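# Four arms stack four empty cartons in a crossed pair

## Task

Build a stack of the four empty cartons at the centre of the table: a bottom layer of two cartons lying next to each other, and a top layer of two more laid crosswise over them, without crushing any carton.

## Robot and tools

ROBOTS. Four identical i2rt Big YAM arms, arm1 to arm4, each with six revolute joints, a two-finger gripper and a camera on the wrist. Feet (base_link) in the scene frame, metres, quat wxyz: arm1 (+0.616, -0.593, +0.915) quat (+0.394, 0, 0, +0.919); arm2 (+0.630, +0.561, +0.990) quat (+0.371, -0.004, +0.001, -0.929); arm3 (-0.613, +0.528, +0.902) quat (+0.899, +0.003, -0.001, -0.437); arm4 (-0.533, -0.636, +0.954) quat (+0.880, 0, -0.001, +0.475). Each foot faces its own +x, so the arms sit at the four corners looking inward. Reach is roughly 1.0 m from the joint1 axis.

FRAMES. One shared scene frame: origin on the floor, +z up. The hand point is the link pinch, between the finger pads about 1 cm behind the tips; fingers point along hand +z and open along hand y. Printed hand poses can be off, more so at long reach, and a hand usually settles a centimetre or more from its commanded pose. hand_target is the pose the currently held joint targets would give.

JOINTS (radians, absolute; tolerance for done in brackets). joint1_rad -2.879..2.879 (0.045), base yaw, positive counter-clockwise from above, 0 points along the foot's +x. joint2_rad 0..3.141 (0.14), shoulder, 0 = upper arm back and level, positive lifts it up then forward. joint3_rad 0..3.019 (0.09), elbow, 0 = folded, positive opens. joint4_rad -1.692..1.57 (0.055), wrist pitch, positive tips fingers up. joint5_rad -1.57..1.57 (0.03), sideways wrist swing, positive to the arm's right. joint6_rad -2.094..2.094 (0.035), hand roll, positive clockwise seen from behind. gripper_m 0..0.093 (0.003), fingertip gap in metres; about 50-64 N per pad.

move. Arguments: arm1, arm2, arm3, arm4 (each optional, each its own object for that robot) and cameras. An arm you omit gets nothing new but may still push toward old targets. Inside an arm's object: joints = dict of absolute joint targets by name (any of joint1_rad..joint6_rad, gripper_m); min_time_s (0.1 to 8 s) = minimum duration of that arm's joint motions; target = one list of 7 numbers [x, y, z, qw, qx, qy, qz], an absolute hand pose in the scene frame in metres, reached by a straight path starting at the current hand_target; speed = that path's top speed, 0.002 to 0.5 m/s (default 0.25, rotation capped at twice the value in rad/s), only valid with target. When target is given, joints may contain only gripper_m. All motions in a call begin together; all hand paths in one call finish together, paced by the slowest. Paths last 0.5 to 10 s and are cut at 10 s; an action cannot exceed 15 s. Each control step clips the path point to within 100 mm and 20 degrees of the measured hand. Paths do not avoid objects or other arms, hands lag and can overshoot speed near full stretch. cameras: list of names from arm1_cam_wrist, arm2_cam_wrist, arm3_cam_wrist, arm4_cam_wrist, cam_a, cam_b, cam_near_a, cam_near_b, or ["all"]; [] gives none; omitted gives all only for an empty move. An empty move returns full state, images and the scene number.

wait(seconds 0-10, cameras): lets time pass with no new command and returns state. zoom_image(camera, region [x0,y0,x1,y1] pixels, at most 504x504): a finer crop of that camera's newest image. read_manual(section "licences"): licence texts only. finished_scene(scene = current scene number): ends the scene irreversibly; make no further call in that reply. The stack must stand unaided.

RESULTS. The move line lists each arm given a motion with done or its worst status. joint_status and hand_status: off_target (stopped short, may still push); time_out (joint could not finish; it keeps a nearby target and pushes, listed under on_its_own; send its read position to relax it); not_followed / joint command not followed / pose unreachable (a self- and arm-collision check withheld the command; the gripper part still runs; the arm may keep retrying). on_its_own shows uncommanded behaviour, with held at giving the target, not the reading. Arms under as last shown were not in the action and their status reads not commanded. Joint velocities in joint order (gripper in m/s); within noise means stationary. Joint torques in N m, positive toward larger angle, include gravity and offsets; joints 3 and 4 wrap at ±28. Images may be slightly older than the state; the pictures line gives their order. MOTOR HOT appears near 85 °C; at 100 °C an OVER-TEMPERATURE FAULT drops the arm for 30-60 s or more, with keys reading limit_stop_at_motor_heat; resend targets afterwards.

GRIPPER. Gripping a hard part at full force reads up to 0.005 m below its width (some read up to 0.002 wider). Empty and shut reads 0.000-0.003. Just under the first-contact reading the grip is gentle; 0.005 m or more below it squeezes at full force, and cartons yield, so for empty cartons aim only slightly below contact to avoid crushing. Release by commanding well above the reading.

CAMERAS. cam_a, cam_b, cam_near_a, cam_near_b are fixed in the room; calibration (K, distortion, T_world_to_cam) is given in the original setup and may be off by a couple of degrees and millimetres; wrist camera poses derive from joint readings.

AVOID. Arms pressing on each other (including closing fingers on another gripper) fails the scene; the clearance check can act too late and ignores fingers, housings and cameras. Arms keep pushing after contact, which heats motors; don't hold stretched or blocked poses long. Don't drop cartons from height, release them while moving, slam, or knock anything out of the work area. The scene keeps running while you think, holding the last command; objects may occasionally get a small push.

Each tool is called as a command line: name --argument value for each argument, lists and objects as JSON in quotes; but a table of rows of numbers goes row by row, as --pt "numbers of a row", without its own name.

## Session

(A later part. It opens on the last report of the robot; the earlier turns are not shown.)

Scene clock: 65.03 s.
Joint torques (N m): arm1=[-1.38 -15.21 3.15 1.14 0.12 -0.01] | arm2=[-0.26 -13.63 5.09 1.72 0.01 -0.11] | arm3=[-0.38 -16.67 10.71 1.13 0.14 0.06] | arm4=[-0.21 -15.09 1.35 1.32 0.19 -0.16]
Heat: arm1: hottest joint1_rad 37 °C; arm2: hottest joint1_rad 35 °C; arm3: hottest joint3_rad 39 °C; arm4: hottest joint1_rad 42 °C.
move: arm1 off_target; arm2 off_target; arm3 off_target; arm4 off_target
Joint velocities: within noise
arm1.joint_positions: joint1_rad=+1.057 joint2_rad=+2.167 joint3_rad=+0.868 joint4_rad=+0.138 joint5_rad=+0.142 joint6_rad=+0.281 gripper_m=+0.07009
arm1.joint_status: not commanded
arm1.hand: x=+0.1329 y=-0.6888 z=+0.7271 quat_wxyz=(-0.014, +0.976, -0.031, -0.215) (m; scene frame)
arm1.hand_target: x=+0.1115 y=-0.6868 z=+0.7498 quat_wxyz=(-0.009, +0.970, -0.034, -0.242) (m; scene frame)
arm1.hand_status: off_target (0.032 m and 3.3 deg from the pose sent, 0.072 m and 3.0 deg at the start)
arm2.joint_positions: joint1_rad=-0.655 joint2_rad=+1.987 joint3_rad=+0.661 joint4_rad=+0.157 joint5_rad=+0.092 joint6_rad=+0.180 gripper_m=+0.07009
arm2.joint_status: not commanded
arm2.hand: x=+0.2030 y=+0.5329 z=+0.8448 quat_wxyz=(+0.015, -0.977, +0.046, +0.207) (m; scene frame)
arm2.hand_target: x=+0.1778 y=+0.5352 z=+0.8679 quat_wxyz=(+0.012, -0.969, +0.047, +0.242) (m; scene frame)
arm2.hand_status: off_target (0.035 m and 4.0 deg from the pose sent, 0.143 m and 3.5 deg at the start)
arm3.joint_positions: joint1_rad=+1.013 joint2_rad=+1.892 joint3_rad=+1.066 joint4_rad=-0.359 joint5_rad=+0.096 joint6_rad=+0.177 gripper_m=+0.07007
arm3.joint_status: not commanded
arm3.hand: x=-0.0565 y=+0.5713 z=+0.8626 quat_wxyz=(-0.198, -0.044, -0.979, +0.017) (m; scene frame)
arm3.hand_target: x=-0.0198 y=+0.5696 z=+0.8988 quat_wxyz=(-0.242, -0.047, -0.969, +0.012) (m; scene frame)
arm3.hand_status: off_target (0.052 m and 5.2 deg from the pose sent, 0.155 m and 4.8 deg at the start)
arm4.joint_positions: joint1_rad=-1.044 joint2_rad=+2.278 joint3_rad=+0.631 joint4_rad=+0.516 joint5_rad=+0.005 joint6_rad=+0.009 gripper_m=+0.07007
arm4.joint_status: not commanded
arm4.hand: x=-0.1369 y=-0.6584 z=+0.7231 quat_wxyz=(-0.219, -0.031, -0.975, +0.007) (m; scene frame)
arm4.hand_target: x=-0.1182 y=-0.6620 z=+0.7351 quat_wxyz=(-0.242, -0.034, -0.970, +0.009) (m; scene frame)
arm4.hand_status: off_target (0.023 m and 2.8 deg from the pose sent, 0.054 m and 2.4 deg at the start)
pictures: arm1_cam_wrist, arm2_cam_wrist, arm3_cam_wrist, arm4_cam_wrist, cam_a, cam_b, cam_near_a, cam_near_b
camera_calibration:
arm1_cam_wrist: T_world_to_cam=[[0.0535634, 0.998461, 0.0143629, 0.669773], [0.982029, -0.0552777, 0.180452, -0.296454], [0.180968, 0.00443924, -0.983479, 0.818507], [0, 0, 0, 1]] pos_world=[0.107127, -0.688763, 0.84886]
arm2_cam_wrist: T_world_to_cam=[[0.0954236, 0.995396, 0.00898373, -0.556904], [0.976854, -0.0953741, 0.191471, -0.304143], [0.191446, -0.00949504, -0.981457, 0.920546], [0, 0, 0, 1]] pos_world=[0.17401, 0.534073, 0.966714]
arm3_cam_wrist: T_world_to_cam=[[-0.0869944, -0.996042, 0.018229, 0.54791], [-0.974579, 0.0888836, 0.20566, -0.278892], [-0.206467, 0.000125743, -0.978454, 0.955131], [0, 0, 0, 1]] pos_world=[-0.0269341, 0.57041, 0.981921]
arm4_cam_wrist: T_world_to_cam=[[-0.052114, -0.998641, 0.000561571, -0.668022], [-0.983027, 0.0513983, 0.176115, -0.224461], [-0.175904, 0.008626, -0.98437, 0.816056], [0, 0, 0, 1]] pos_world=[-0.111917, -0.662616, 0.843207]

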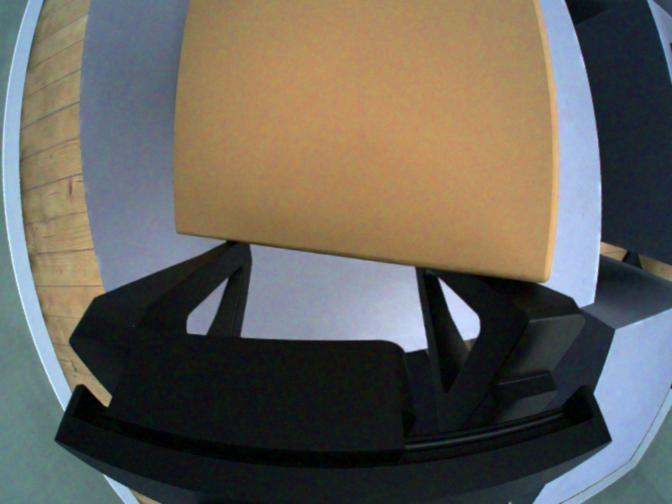

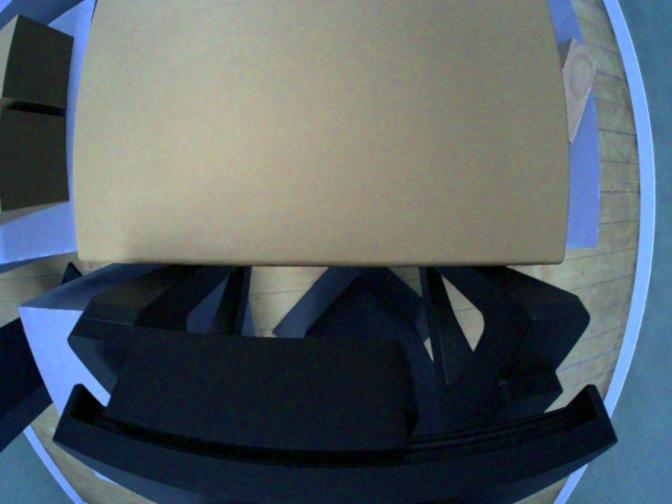

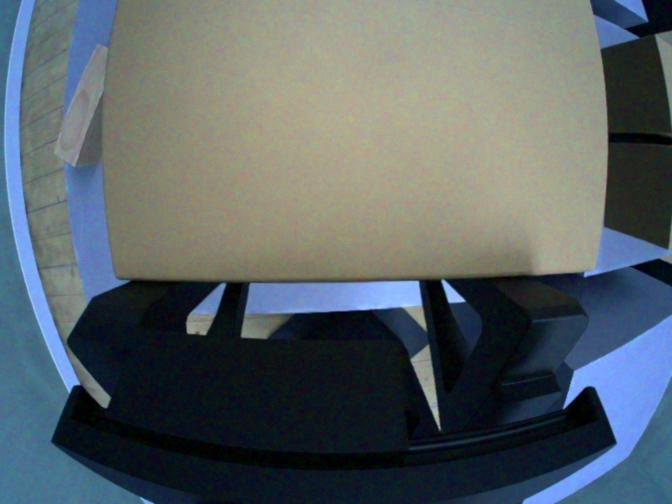

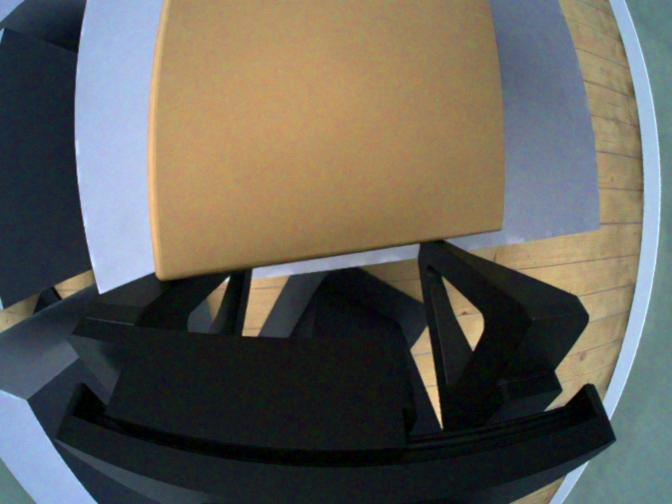

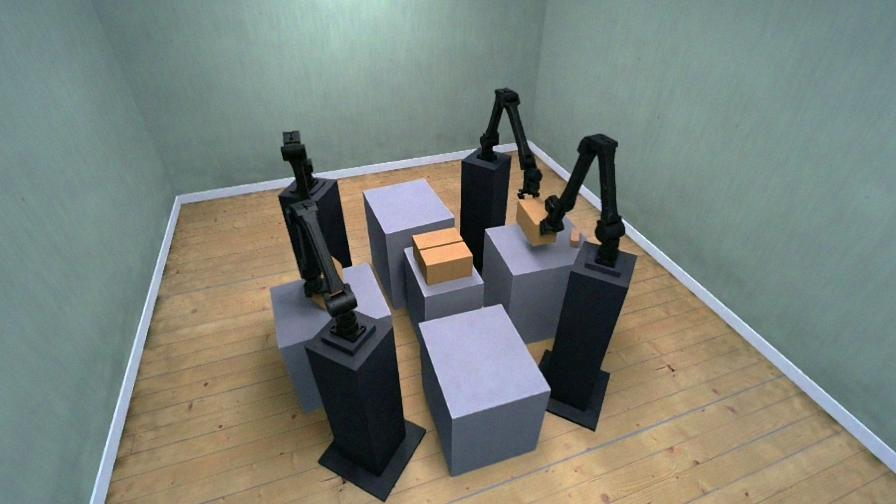

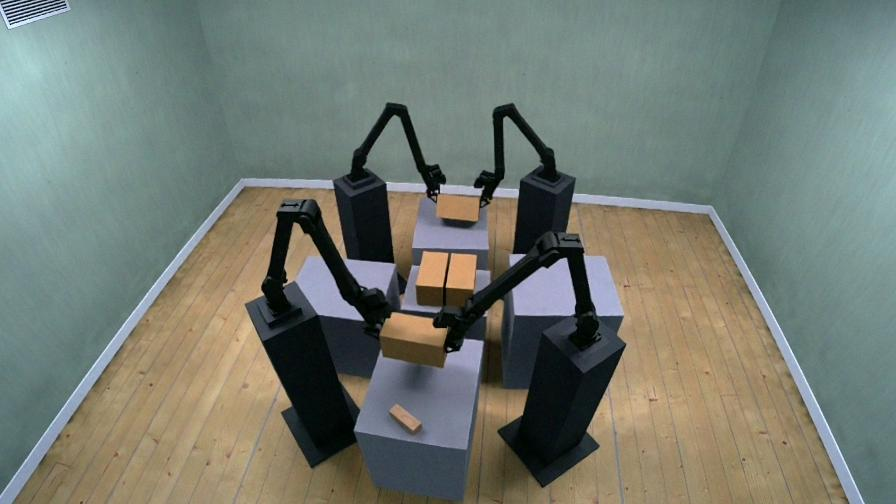

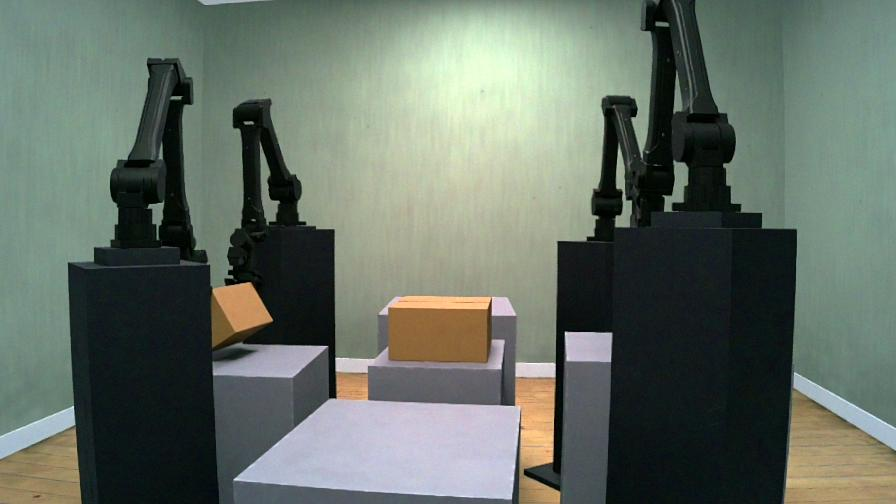

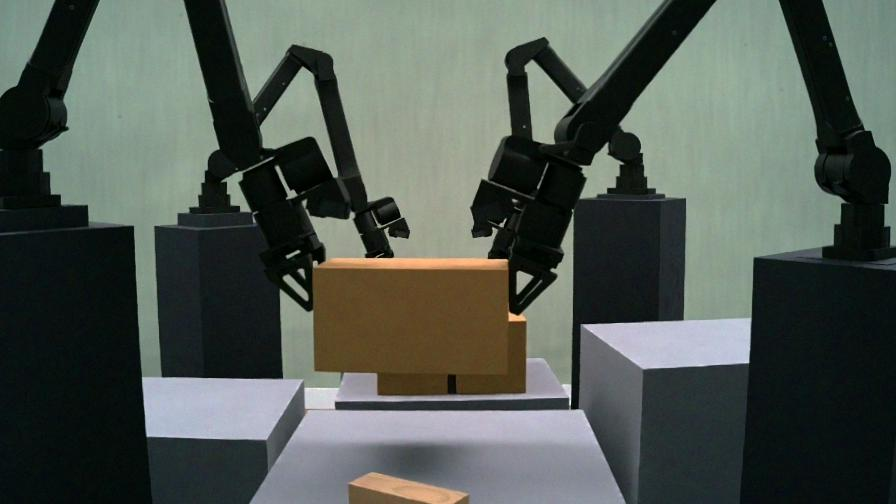

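move --arm1 '{"target":[0.111,-0.687,0.680,0.0084,-0.9697,0.0339,0.2418],"speed":0.08}' --arm2 '{"target":[0.154,0.375,0.868,0.0053,-0.9701,0.0212,0.2419],"speed":0.08}' --arm3 '{"target":[-0.040,0.400,0.897,0.2419,0.0212,0.9701,-0.0053],"speed":0.08}' --arm4 '{"target":[-0.118,-0.662,0.660,0.2418,0.0339,0.9697,-0.0084],"speed":0.08}' --cameras '["arm1_cam_wrist","arm2_cam_wrist","arm3_cam_wrist","arm4_cam_wrist","cam_near_a","cam_near_b"]'

Scene clock: 74.70 s.
Joint torques (N m): arm1=[-1.44 -11.58 4.33 2.03 0.11 -0.02] | arm2=[0.85 -11.22 9.99 1.61 0.69 -0.1] | arm3=[-0.09 -16.5 8.81 1.61 -0.25 0.17] | arm4=[-0.21 -12.34 1.47 1.87 0.19 -0.17]
Heat: arm1: hottest joint1_rad 37 °C; arm2: hottest joint1_rad 35 °C; arm3: hottest joint3_rad 40 °C; arm4: hottest joint1_rad 42 °C.
move: arm1 off_target; arm2 off_target; arm3 off_target; arm4 off_target
Joint velocities: within noise
arm1.joint_positions: joint1_rad=+1.057 joint2_rad=+2.307 joint3_rad=+0.898 joint4_rad=+0.252 joint5_rad=+0.142 joint6_rad=+0.281 gripper_m=+0.07009
arm1.joint_status: not commanded
arm1.hand: x=+0.1372 y=-0.6878 z=+0.6781 quat_wxyz=(-0.013, +0.976, -0.031, -0.216) (m; scene frame)
arm1.hand_target: x=+0.1118 y=-0.6866 z=+0.6812 quat_wxyz=(-0.009, +0.970, -0.034, -0.242) (m; scene frame)
arm1.hand_status: off_target (0.026 m and 3.1 deg from the pose sent, 0.052 m and 3.3 deg at the start)
arm2.joint_positions: joint1_rad=-0.307 joint2_rad=+2.008 joint3_rad=+0.807 joint4_rad=-0.011 joint5_rad=+0.210 joint6_rad=+0.451 gripper_m=+0.07009
arm2.joint_status: not commanded
arm2.hand: x=+0.1921 y=+0.3900 z=+0.8538 quat_wxyz=(+0.015, -0.978, +0.018, +0.208) (m; scene frame)
arm2.hand_target: x=+0.1560 y=+0.3756 z=+0.8703 quat_wxyz=(+0.005, -0.970, +0.021, +0.242) (m; scene frame)
arm2.hand_status: off_target (0.043 m and 4.1 deg from the pose sent, 0.167 m and 5.1 deg at the start)
arm3.joint_positions: joint1_rad=+0.664 joint2_rad=+1.873 joint3_rad=+1.066 joint4_rad=-0.359 joint5_rad=-0.085 joint6_rad=-0.190 gripper_m=+0.07007
arm3.joint_status: not commanded
arm3.hand: x=-0.0647 y=+0.4083 z=+0.8717 quat_wxyz=(-0.207, -0.017, -0.978, +0.000) (m; scene frame)
arm3.hand_target: x=-0.0413 y=+0.4001 z=+0.8978 quat_wxyz=(-0.242, -0.021, -0.970, +0.005) (m; scene frame)
arm3.hand_status: off_target (0.036 m and 4.2 deg from the pose sent, 0.175 m and 5.9 deg at the start)
arm4.joint_positions: joint1_rad=-1.044 joint2_rad=+2.488 joint3_rad=+0.727 joint4_rad=+0.644 joint5_rad=+0.005 joint6_rad=+0.009 gripper_m=+0.07007
arm4.joint_status: not commanded
arm4.hand: x=-0.1322 y=-0.6586 z=+0.6630 quat_wxyz=(-0.226, -0.031, -0.974, +0.007) (m; scene frame)
arm4.hand_target: x=-0.1183 y=-0.6620 z=+0.6605 quat_wxyz=(-0.242, -0.034, -0.970, +0.009) (m; scene frame)
arm4.hand_status: off_target (0.015 m and 1.9 deg from the pose sent, 0.066 m and 2.8 deg at the start)
pictures: arm1_cam_wrist, arm2_cam_wrist, arm3_cam_wrist, arm4_cam_wrist, cam_near_a, cam_near_b
camera_calibration:
arm1_cam_wrist: T_world_to_cam=[[0.0536034, 0.998476, 0.0131425, 0.670008], [0.982702, -0.0550838, 0.176809, -0.289204], [0.177264, 0.00343759, -0.984157, 0.76982], [0, 0, 0, 1]] pos_world=[0.111825, -0.687564, 0.799953]
arm2_cam_wrist: T_world_to_cam=[[0.0406656, 0.998982, 0.0195012, -0.413457], [0.980828, -0.0436342, 0.18993, -0.328487], [0.190587, 0.0114037, -0.981604, 0.922222], [0, 0, 0, 1]] pos_world=[0.163239, 0.388187, 0.975709]
arm3_cam_wrist: T_world_to_cam=[[-0.0279277, -0.999599, -0.00458215, 0.409867], [-0.981565, 0.0265562, 0.189277, -0.234904], [-0.18908, 0.00978375, -0.981913, 0.962656], [0, 0, 0, 1]] pos_world=[-0.0371079, 0.406522, 0.991585]
arm4_cam_wrist: T_world_to_cam=[[-0.0521805, -0.998637, 0.0006317, -0.667997], [-0.985463, 0.0515945, 0.161865, -0.200025], [-0.161677, 0.00782365, -0.986813, 0.760723], [0, 0, 0, 1]] pos_world=[-0.108983, -0.662718, 0.78349]

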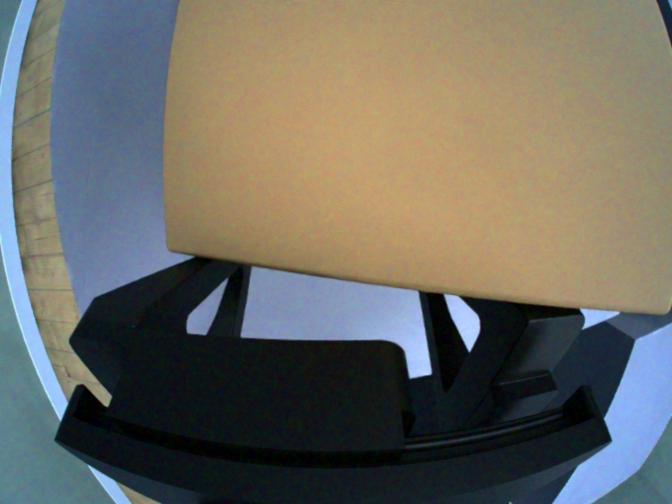

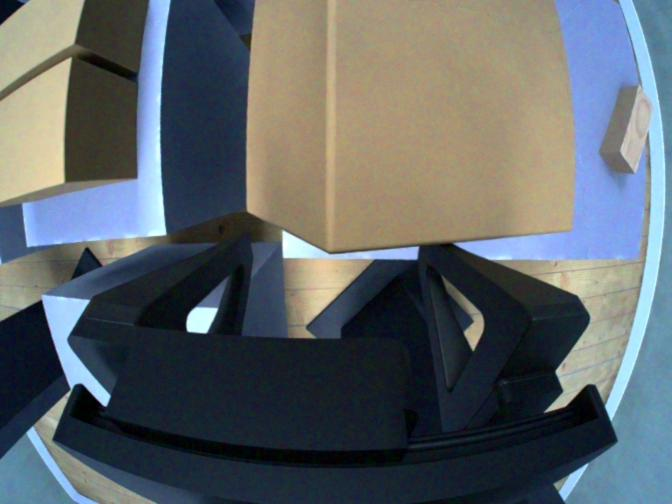

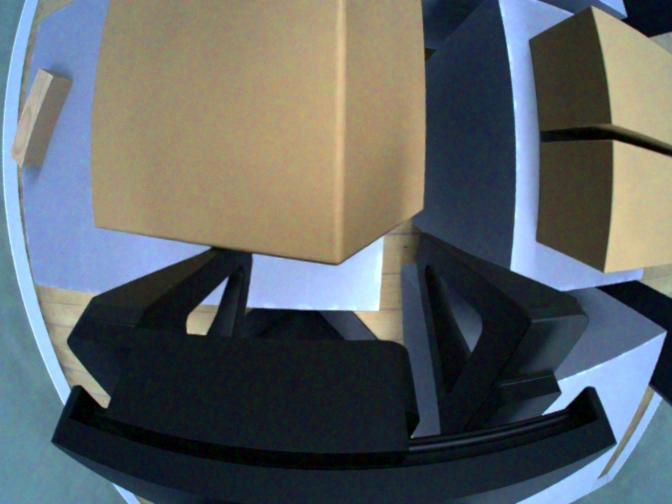

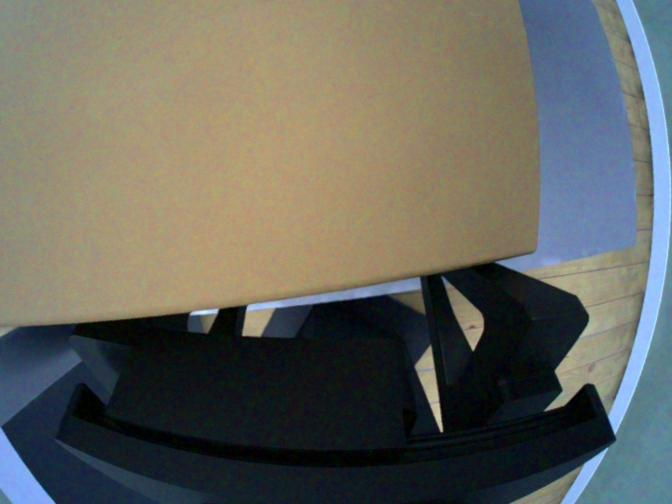

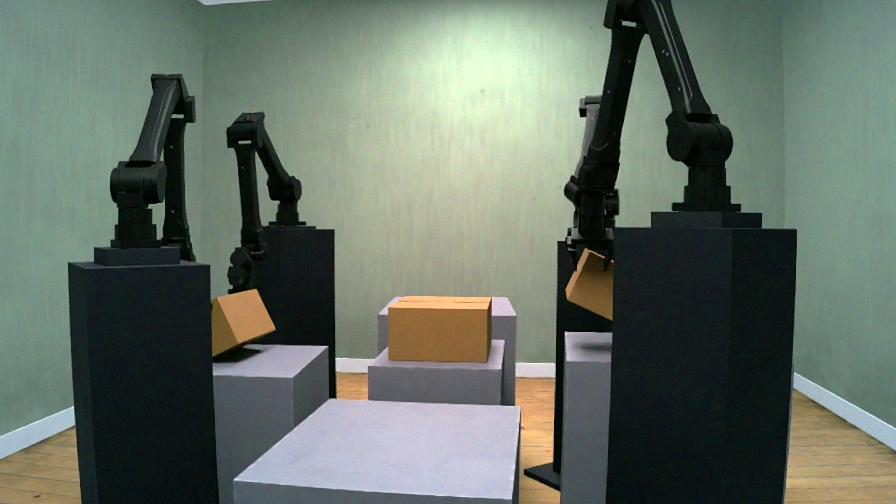

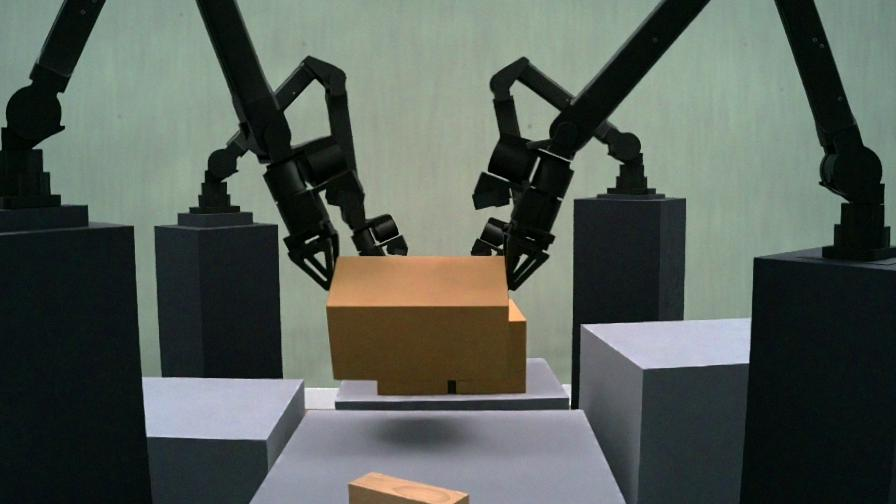

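move --arm1 '{"target":[0.111,-0.687,0.660,0.0084,-0.9697,0.0339,0.2418],"speed":0.08}' --arm2 '{"target":[0.177,0.535,0.868,0.0116,-0.9691,0.0466,0.2416],"speed":0.08}' --arm3 '{"target":[-0.017,0.570,0.897,0.2416,0.0466,0.9691,-0.0116],"speed":0.08}' --arm4 '{"target":[-0.118,-0.662,0.640,0.2418,0.0339,0.9697,-0.0084],"speed":0.08}' --cameras '["cam_near_a","cam_near_b","cam_b"]'

Scene clock: 81.00 s.
Joint torques (N m): arm1=[-1.44 -11.87 3.86 2 0.11 -0.01] | arm2=[0.73 -13.57 4.27 3.18 0 -0.26] | arm3=[0.73 -15.15 11.18 1.17 0.46 0.31] | arm4=[-0.21 -12.81 0.94 1.87 0.17 -0.16]
Heat: arm1: hottest joint1_rad 37 °C; arm2: hottest joint1_rad 35 °C; arm3: hottest joint3_rad 40 °C; arm4: hottest joint1_rad 42 °C.
move: arm1 off_target; arm2 off_target; arm3 off_target; arm4 off_target
Joint velocities: within noise
arm1.joint_positions: joint1_rad=+1.057 joint2_rad=+2.368 joint3_rad=+0.925 joint4_rad=+0.286 joint5_rad=+0.142 joint6_rad=+0.281 gripper_m=+0.07009
arm1.joint_status: not commanded
arm1.hand: x=+0.1366 y=-0.6879 z=+0.6573 quat_wxyz=(-0.013, +0.976, -0.031, -0.216) (m; scene frame)
arm1.hand_target: x=+0.1119 y=-0.6866 z=+0.6611 quat_wxyz=(-0.009, +0.970, -0.034, -0.242) (m; scene frame)
arm1.hand_status: off_target (0.026 m and 3.1 deg from the pose sent, 0.032 m and 3.1 deg at the start)
arm2.joint_positions: joint1_rad=-0.657 joint2_rad=+1.980 joint3_rad=+0.669 joint4_rad=+0.125 joint5_rad=+0.093 joint6_rad=+0.189 gripper_m=+0.07009
arm2.joint_status: not commanded
arm2.hand: x=+0.2031 y=+0.5340 z=+0.8464 quat_wxyz=(+0.017, -0.978, +0.051, +0.200) (m; scene frame)
arm2.hand_target: x=+0.1778 y=+0.5351 z=+0.8682 quat_wxyz=(+0.012, -0.969, +0.047, +0.241) (m; scene frame)
arm2.hand_status: off_target (0.034 m and 5.0 deg from the pose sent, 0.146 m and 5.1 deg at the start)
arm3.joint_positions: joint1_rad=+0.998 joint2_rad=+1.873 joint3_rad=+1.061 joint4_rad=-0.359 joint5_rad=+0.087 joint6_rad=+0.152 gripper_m=+0.07007
arm3.joint_status: not commanded
arm3.hand: x=-0.0555 y=+0.5645 z=+0.8707 quat_wxyz=(-0.204, -0.038, -0.978, +0.016) (m; scene frame)
arm3.hand_target: x=-0.0198 y=+0.5698 z=+0.8988 quat_wxyz=(-0.242, -0.047, -0.969, +0.011) (m; scene frame)
arm3.hand_status: off_target (0.047 m and 4.6 deg from the pose sent, 0.170 m and 5.5 deg at the start)
arm4.joint_positions: joint1_rad=-1.044 joint2_rad=+2.555 joint3_rad=+0.767 joint4_rad=+0.669 joint5_rad=+0.005 joint6_rad=+0.009 gripper_m=+0.07007
arm4.joint_status: not commanded
arm4.hand: x=-0.1322 y=-0.6585 z=+0.6414 quat_wxyz=(-0.224, -0.031, -0.974, +0.006) (m; scene frame)
arm4.hand_target: x=-0.1183 y=-0.6620 z=+0.6404 quat_wxyz=(-0.242, -0.034, -0.970, +0.008) (m; scene frame)
arm4.hand_status: off_target (0.015 m and 2.1 deg from the pose sent, 0.027 m and 2.0 deg at the start)
pictures: cam_b, cam_near_a, cam_near_b

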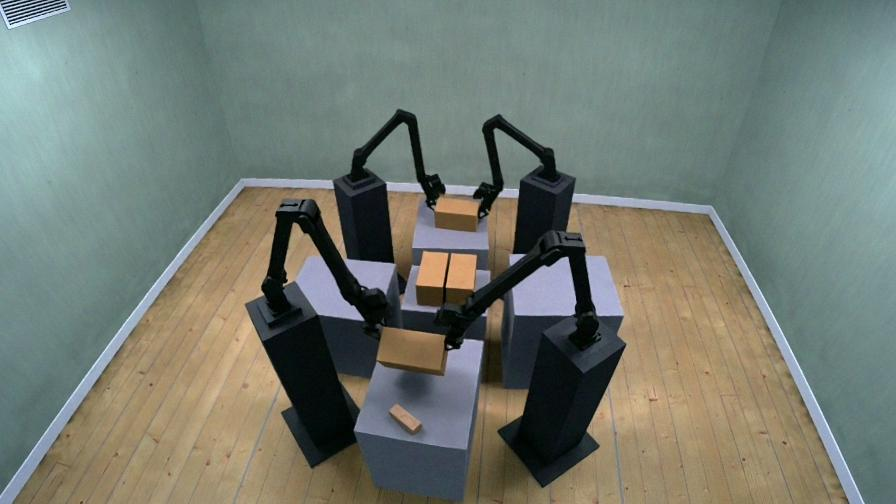

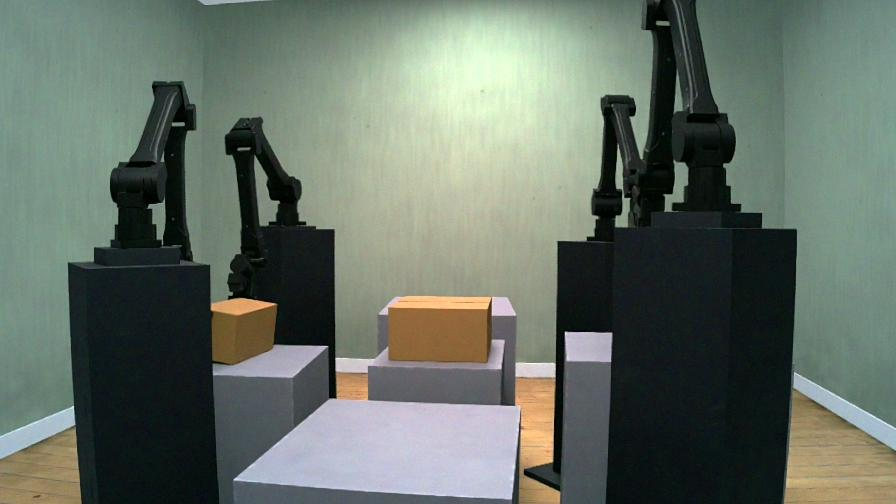

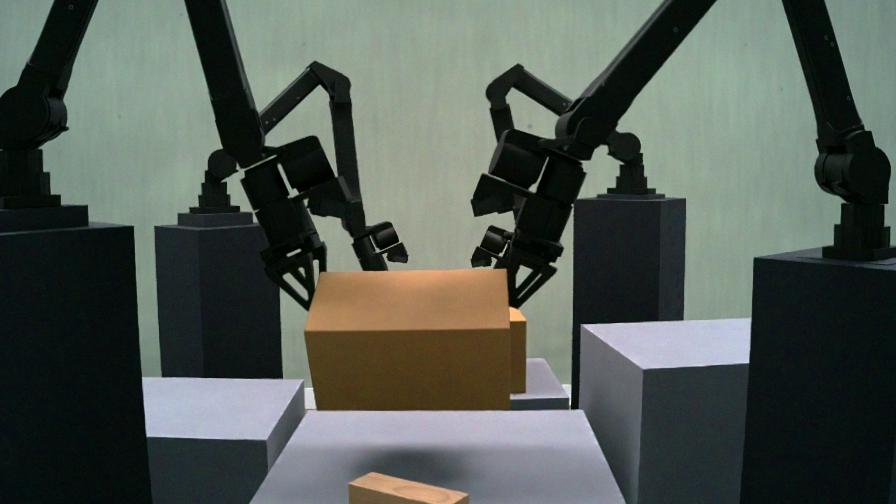

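move --arm1 '{"target":[0.115,-0.687,0.650,0.0084,-0.9697,0.0339,0.2418],"speed":0.06}' --arm2 '{"target":[0.177,0.535,0.718,0.0116,-0.9691,0.0466,0.2416],"speed":0.06}' --arm3 '{"target":[-0.017,0.570,0.745,0.2416,0.0466,0.9691,-0.0116],"speed":0.06}' --arm4 '{"target":[-0.121,-0.662,0.630,0.2418,0.0339,0.9697,-0.0084],"speed":0.06}' --cameras '["cam_near_a","cam_near_b","cam_b"]'

Scene clock: 84.77 s.
Joint torques (N m): arm1=[-1.26 -11.75 3.49 1.95 0.14 0.01] | arm2=[0.21 -11.22 3.1 3.03 0.02 -0.18] | arm3=[0.56 -16.44 7.8 1.95 0.37 0.3] | arm4=[-0.21 -12.86 0.55 1.85 0.18 -0.17]
Heat: arm1: hottest joint1_rad 37 °C; arm2: hottest joint1_rad 35 °C; arm3: hottest joint3_rad 41 °C; arm4: hottest joint1_rad 42 °C.
move: arm1 off_target; arm2 off_target; arm3 off_target; arm4 off_target
Joint velocities: within noise
arm1.joint_positions: joint1_rad=+1.057 joint2_rad=+2.393 joint3_rad=+0.931 joint4_rad=+0.313 joint5_rad=+0.142 joint6_rad=+0.281 gripper_m=+0.07009
arm1.joint_status: not commanded
arm1.hand: x=+0.1365 y=-0.6880 z=+0.6493 quat_wxyz=(-0.012, +0.975, -0.031, -0.220) (m; scene frame)
arm1.hand_target: x=+0.1156 y=-0.6867 z=+0.6508 quat_wxyz=(-0.009, +0.970, -0.034, -0.242) (m; scene frame)
arm1.hand_status: off_target (0.022 m and 2.6 deg from the pose sent, 0.023 m and 3.1 deg at the start)
arm2.joint_positions: joint1_rad=-0.657 joint2_rad=+2.426 joint3_rad=+0.787 joint4_rad=+0.476 joint5_rad=+0.090 joint6_rad=+0.183 gripper_m=+0.07009
arm2.joint_status: not commanded
arm2.hand: x=+0.2041 y=+0.5336 z=+0.7132 quat_wxyz=(+0.014, -0.976, +0.049, +0.210) (m; scene frame)
arm2.hand_target: x=+0.1779 y=+0.5351 z=+0.7190 quat_wxyz=(+0.012, -0.969, +0.047, +0.241) (m; scene frame)
arm2.hand_status: off_target (0.028 m and 3.7 deg from the pose sent, 0.131 m and 5.0 deg at the start)
arm3.joint_positions: joint1_rad=+0.998 joint2_rad=+2.196 joint3_rad=+1.072 joint4_rad=-0.049 joint5_rad=+0.089 joint6_rad=+0.155 gripper_m=+0.07007
arm3.joint_status: not commanded
arm3.hand: x=-0.0543 y=+0.5649 z=+0.7289 quat_wxyz=(-0.203, -0.039, -0.978, +0.017) (m; scene frame)
arm3.hand_target: x=-0.0190 y=+0.5698 z=+0.7469 quat_wxyz=(-0.242, -0.047, -0.969, +0.011) (m; scene frame)
arm3.hand_status: off_target (0.041 m and 4.7 deg from the pose sent, 0.132 m and 4.6 deg at the start)
arm4.joint_positions: joint1_rad=-1.044 joint2_rad=+2.586 joint3_rad=+0.782 joint4_rad=+0.690 joint5_rad=+0.005 joint6_rad=+0.009 gripper_m=+0.07007
arm4.joint_status: not commanded
arm4.hand: x=-0.1319 y=-0.6585 z=+0.6324 quat_wxyz=(-0.227, -0.031, -0.973, +0.007) (m; scene frame)
arm4.hand_target: x=-0.1210 y=-0.6620 z=+0.6304 quat_wxyz=(-0.242, -0.034, -0.970, +0.008) (m; scene frame)
arm4.hand_status: off_target (0.012 m and 1.8 deg from the pose sent, 0.016 m and 2.1 deg at the start)
pictures: cam_b, cam_near_a, cam_near_b

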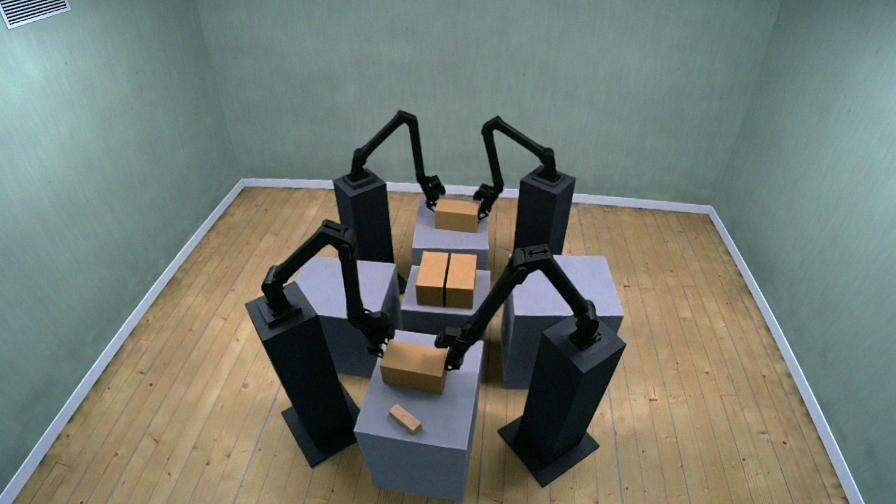

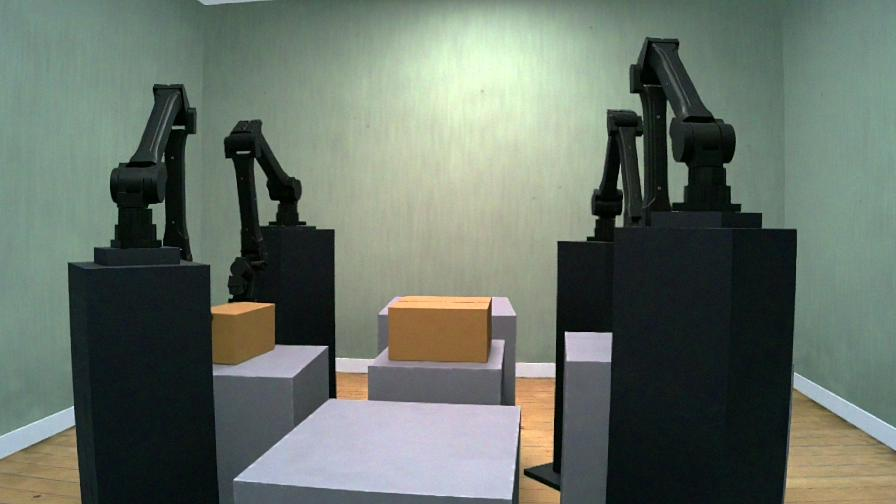

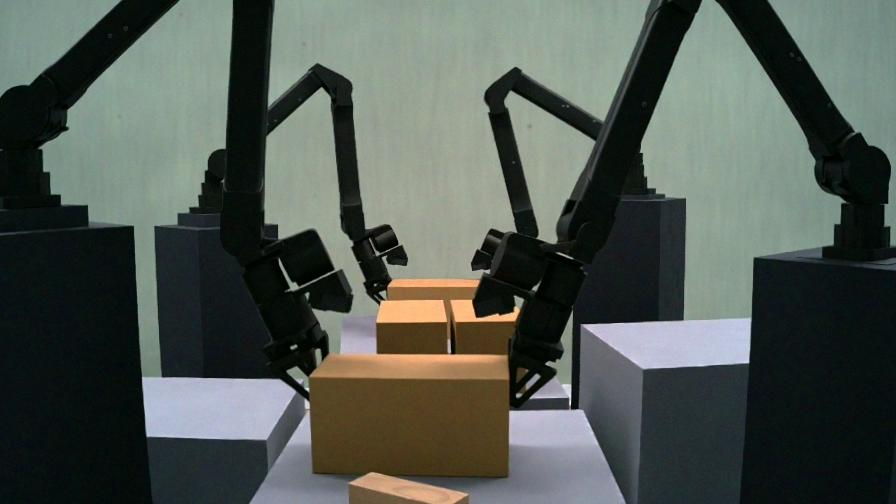

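move --arm1 '{"target":[0.175,-0.680,0.690,0.0084,-0.9697,0.0339,0.2418],"speed":0.06}' --arm2 '{"target":[0.240,0.545,0.755,0.0116,-0.9691,0.0466,0.2416],"speed":0.06}' --arm3 '{"target":[-0.080,0.585,0.780,0.2416,0.0466,0.9691,-0.0116],"speed":0.06}' --arm4 '{"target":[-0.185,-0.655,0.680,0.2418,0.0339,0.9697,-0.0084],"speed":0.06}'

move --arm1 '{"joints":{"gripper_m":0.002}}' --arm2 '{"joints":{"gripper_m":0.002}}' --arm3 '{"joints":{"gripper_m":0.002}}' --arm4 '{"joints":{"gripper_m":0.002}}' --cameras '["arm1_cam_wrist","arm2_cam_wrist","arm3_cam_wrist","arm4_cam_wrist","cam_near_a","cam_near_b","cam_b"]'

Scene clock: 87.63 s.
Joint torques (N m): arm1=[0.38 -13.16 0.31 1.55 0.25 0.14] | arm2=[-0.03 -11.87 -1.06 2.48 -0.05 -0.15] | arm3=[1.32 -16.15 4.07 1.52 0.34 0.22] | arm4=[0.38 -12.98 -3.67 1.4 0.21 -0.09]
Heat: arm1: hottest joint1_rad 37 °C; arm2: hottest joint2_rad 36 °C; arm3: hottest joint3_rad 40 °C; arm4: hottest joint1_rad 42 °C.
move: arm1 off_target; arm2 off_target; arm3 off_target; arm4 done
Joint velocities: within noise
arm1.joint_positions: joint1_rad=+1.057 joint2_rad=+2.296 joint3_rad=+0.760 joint4_rad=+0.398 joint5_rad=+0.147 joint6_rad=+0.282 gripper_m=+0.07009
arm1.joint_status: not commanded
arm1.hand: x=+0.1824 y=-0.6756 z=+0.6788 quat_wxyz=(-0.013, +0.974, -0.033, -0.226) (m; scene frame)
arm1.hand_target: x=+0.1751 y=-0.6800 z=+0.6898 quat_wxyz=(-0.008, +0.970, -0.034, -0.242) (m; scene frame)
arm1.hand_status: off_target (0.014 m and 2.0 deg from the pose sent, 0.057 m and 2.6 deg at the start)
arm2.joint_positions: joint1_rad=-0.668 joint2_rad=+2.350 joint3_rad=+0.615 joint4_rad=+0.604 joint5_rad=+0.087 joint6_rad=+0.165 gripper_m=+0.07009
arm2.joint_status: not commanded
arm2.hand: x=+0.2486 y=+0.5421 z=+0.7448 quat_wxyz=(+0.014, -0.973, +0.046, +0.225) (m; scene frame)
arm2.hand_target: x=+0.2400 y=+0.5451 z=+0.7548 quat_wxyz=(+0.012, -0.969, +0.047, +0.242) (m; scene frame)
arm2.hand_status: off_target (0.014 m and 1.9 deg from the pose sent, 0.056 m and 3.7 deg at the start)
arm3.joint_positions: joint1_rad=+1.036 joint2_rad=+2.054 joint3_rad=+0.930 joint4_rad=-0.002 joint5_rad=+0.111 joint6_rad=+0.203 gripper_m=+0.07007
arm3.joint_status: not commanded
arm3.hand: x=-0.0855 y=+0.5782 z=+0.7704 quat_wxyz=(-0.228, -0.048, -0.972, +0.015) (m; scene frame)
arm3.hand_target: x=-0.0802 y=+0.5850 z=+0.7798 quat_wxyz=(-0.241, -0.047, -0.969, +0.012) (m; scene frame)
arm3.hand_status: off_target (0.013 m and 1.7 deg from the pose sent, 0.061 m and 4.7 deg at the start)
arm4.joint_positions: joint1_rad=-1.044 joint2_rad=+2.507 joint3_rad=+0.587 joint4_rad=+0.836 joint5_rad=+0.009 joint6_rad=+0.010 gripper_m=+0.07007
arm4.joint_status: not commanded
arm4.hand: x=-0.1804 y=-0.6567 z=+0.6760 quat_wxyz=(-0.241, -0.032, -0.970, +0.009) (m; scene frame)
arm4.hand_target: x=-0.1850 y=-0.6550 z=+0.6799 quat_wxyz=(-0.242, -0.034, -0.970, +0.008) (m; scene frame)
arm4.hand_status: done (0.006 m and 0.2 deg from the pose sent, 0.071 m and 1.8 deg at the start)
pictures: none

Scene clock: 88.40 s.
Joint torques (N m): arm1=[0.44 -13.16 0.27 1.58 0.24 0.15] | arm2=[-0.44 -11.75 -0.9 2.33 -0.06 -0.12] | arm3=[1.26 -16.09 4.08 1.51 0.32 0.21] | arm4=[0.56 -12.98 -3.71 1.43 0.19 -0.09]
Heat: arm1: hottest joint1_rad 37 °C; arm2: hottest joint1_rad 35 °C; arm3: hottest joint3_rad 40 °C; arm4: hottest joint1_rad 42 °C.
move: arm1 done; arm2 done; arm3 done; arm4 done
Joint velocities: within noise
arm1.joint_positions: joint1_rad=+1.057 joint2_rad=+2.296 joint3_rad=+0.760 joint4_rad=+0.398 joint5_rad=+0.147 joint6_rad=+0.282 gripper_m=+0.00219
arm1.joint_status: all done
arm1.hand: x=+0.1824 y=-0.6755 z=+0.6788 quat_wxyz=(-0.013, +0.974, -0.033, -0.226) (m; scene frame)
arm1.hand_target: x=+0.1750 y=-0.6800 z=+0.6898 quat_wxyz=(-0.008, +0.970, -0.034, -0.242) (m; scene frame)
arm1.hand_status: not commanded
arm2.joint_positions: joint1_rad=-0.668 joint2_rad=+2.349 joint3_rad=+0.615 joint4_rad=+0.604 joint5_rad=+0.087 joint6_rad=+0.164 gripper_m=+0.00219
arm2.joint_status: all done
arm2.hand: x=+0.2485 y=+0.5420 z=+0.7450 quat_wxyz=(+0.014, -0.973, +0.045, +0.226) (m; scene frame)
arm2.hand_target: x=+0.2399 y=+0.5451 z=+0.7549 quat_wxyz=(+0.012, -0.969, +0.047, +0.242) (m; scene frame)
arm2.hand_status: not commanded
arm3.joint_positions: joint1_rad=+1.036 joint2_rad=+2.054 joint3_rad=+0.930 joint4_rad=-0.002 joint5_rad=+0.112 joint6_rad=+0.204 gripper_m=+0.00217
arm3.joint_status: all done
arm3.hand: x=-0.0855 y=+0.5781 z=+0.7704 quat_wxyz=(-0.228, -0.048, -0.972, +0.015) (m; scene frame)
arm3.hand_target: x=-0.0802 y=+0.5850 z=+0.7798 quat_wxyz=(-0.241, -0.047, -0.969, +0.012) (m; scene frame)
arm3.hand_status: not commanded
arm4.joint_positions: joint1_rad=-1.044 joint2_rad=+2.507 joint3_rad=+0.587 joint4_rad=+0.836 joint5_rad=+0.010 joint6_rad=+0.010 gripper_m=+0.00216
arm4.joint_status: all done
arm4.hand: x=-0.1804 y=-0.6568 z=+0.6760 quat_wxyz=(-0.241, -0.032, -0.970, +0.009) (m; scene frame)
arm4.hand_target: x=-0.1850 y=-0.6551 z=+0.6799 quat_wxyz=(-0.242, -0.034, -0.970, +0.008) (m; scene frame)
arm4.hand_status: not commanded
pictures: arm1_cam_wrist, arm2_cam_wrist, arm3_cam_wrist, arm4_cam_wrist, cam_b, cam_near_a, cam_near_b
camera_calibration:
arm1_cam_wrist: T_world_to_cam=[[0.0573379, 0.998291, 0.0112821, 0.655745], [0.98572, -0.0584008, 0.157941, -0.322991], [0.15833, 0.00206494, -0.987384, 0.767179], [0, 0, 0, 1]] pos_world=[0.159312, -0.675071, 0.801116]
arm2_cam_wrist: T_world_to_cam=[[0.0928005, 0.995674, 0.00453506, -0.565557], [0.983554, -0.0923777, 0.155204, -0.304933], [0.154951, -0.00994252, -0.987872, 0.827957], [0, 0, 0, 1]] pos_world=[0.224109, 0.543174, 0.867807]
arm3_cam_wrist: T_world_to_cam=[[-0.0952304, -0.995411, 0.00936835, 0.559618], [-0.984637, 0.095575, 0.146134, -0.247596], [-0.146359, 0.00469199, -0.98922, 0.869725], [0, 0, 0, 1]] pos_world=[-0.0632075, 0.576633, 0.891289]
arm4_cam_wrist: T_world_to_cam=[[-0.0557315, -0.998438, 0.00396963, -0.671532], [-0.989975, 0.0557751, 0.129762, -0.226004], [-0.129781, 0.003302, -0.991537, 0.771699], [0, 0, 0, 1]] pos_world=[-0.161013, -0.660426, 0.797161]

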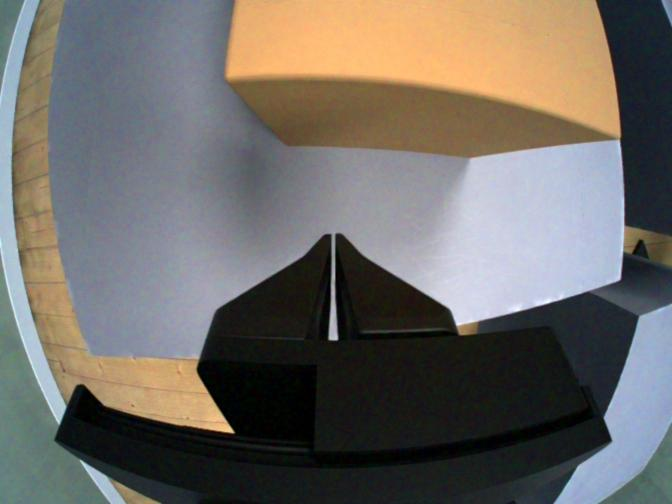

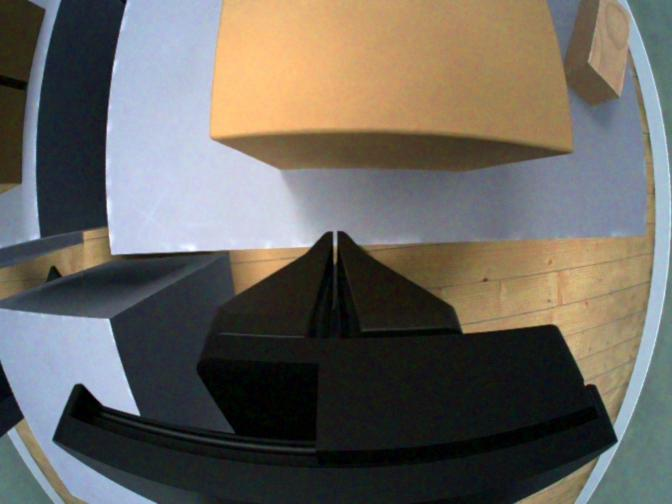

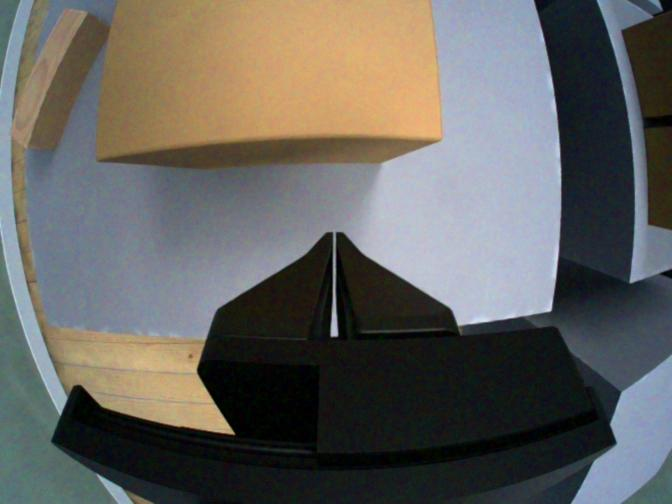

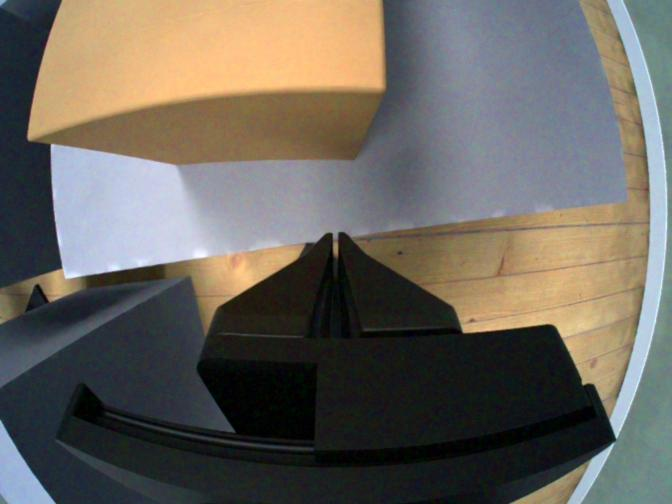

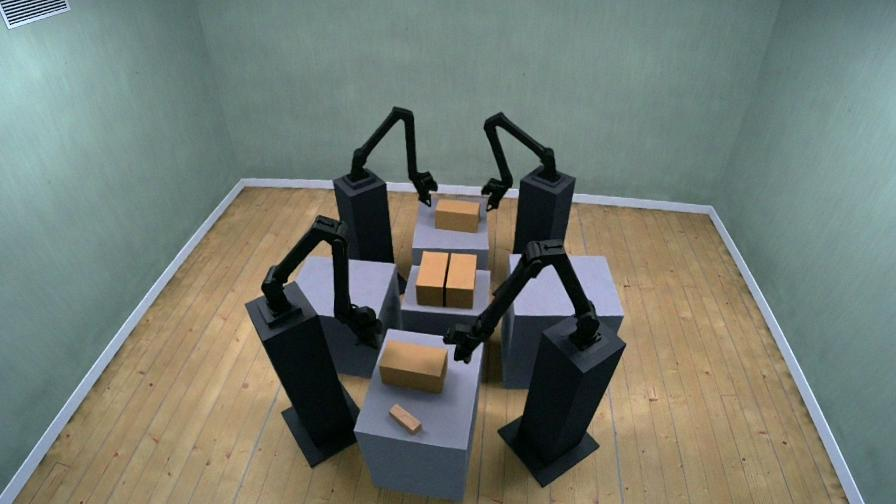

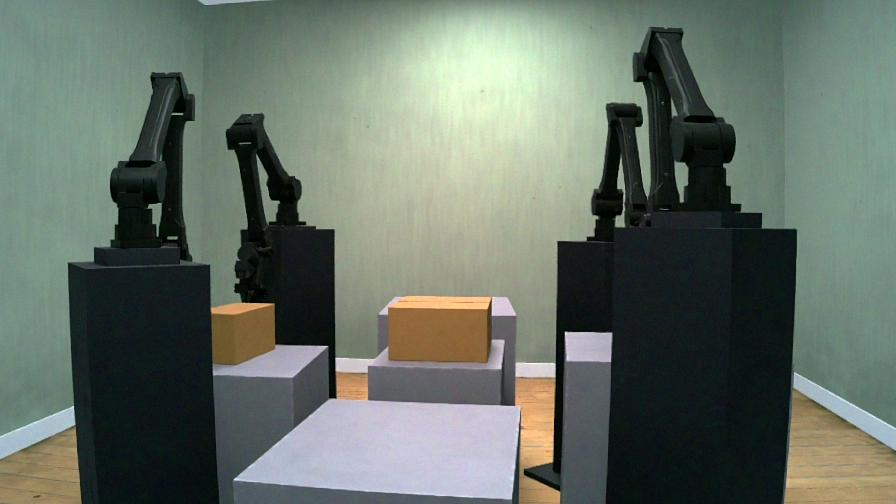

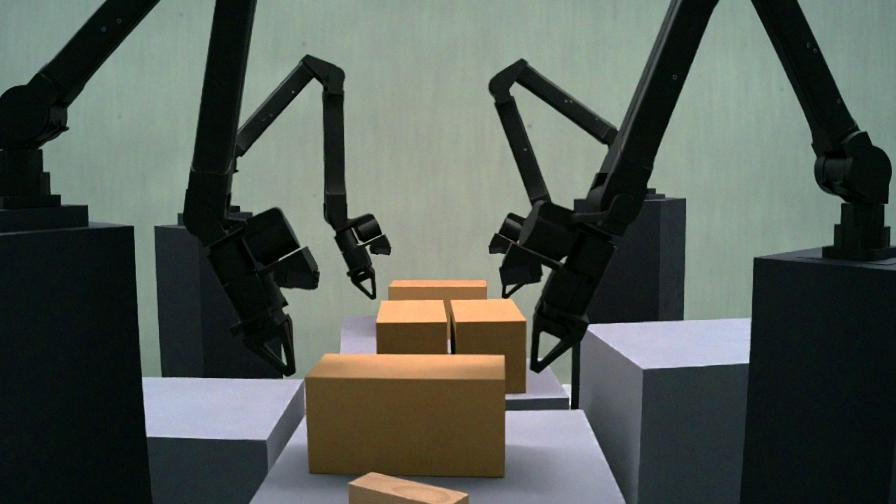

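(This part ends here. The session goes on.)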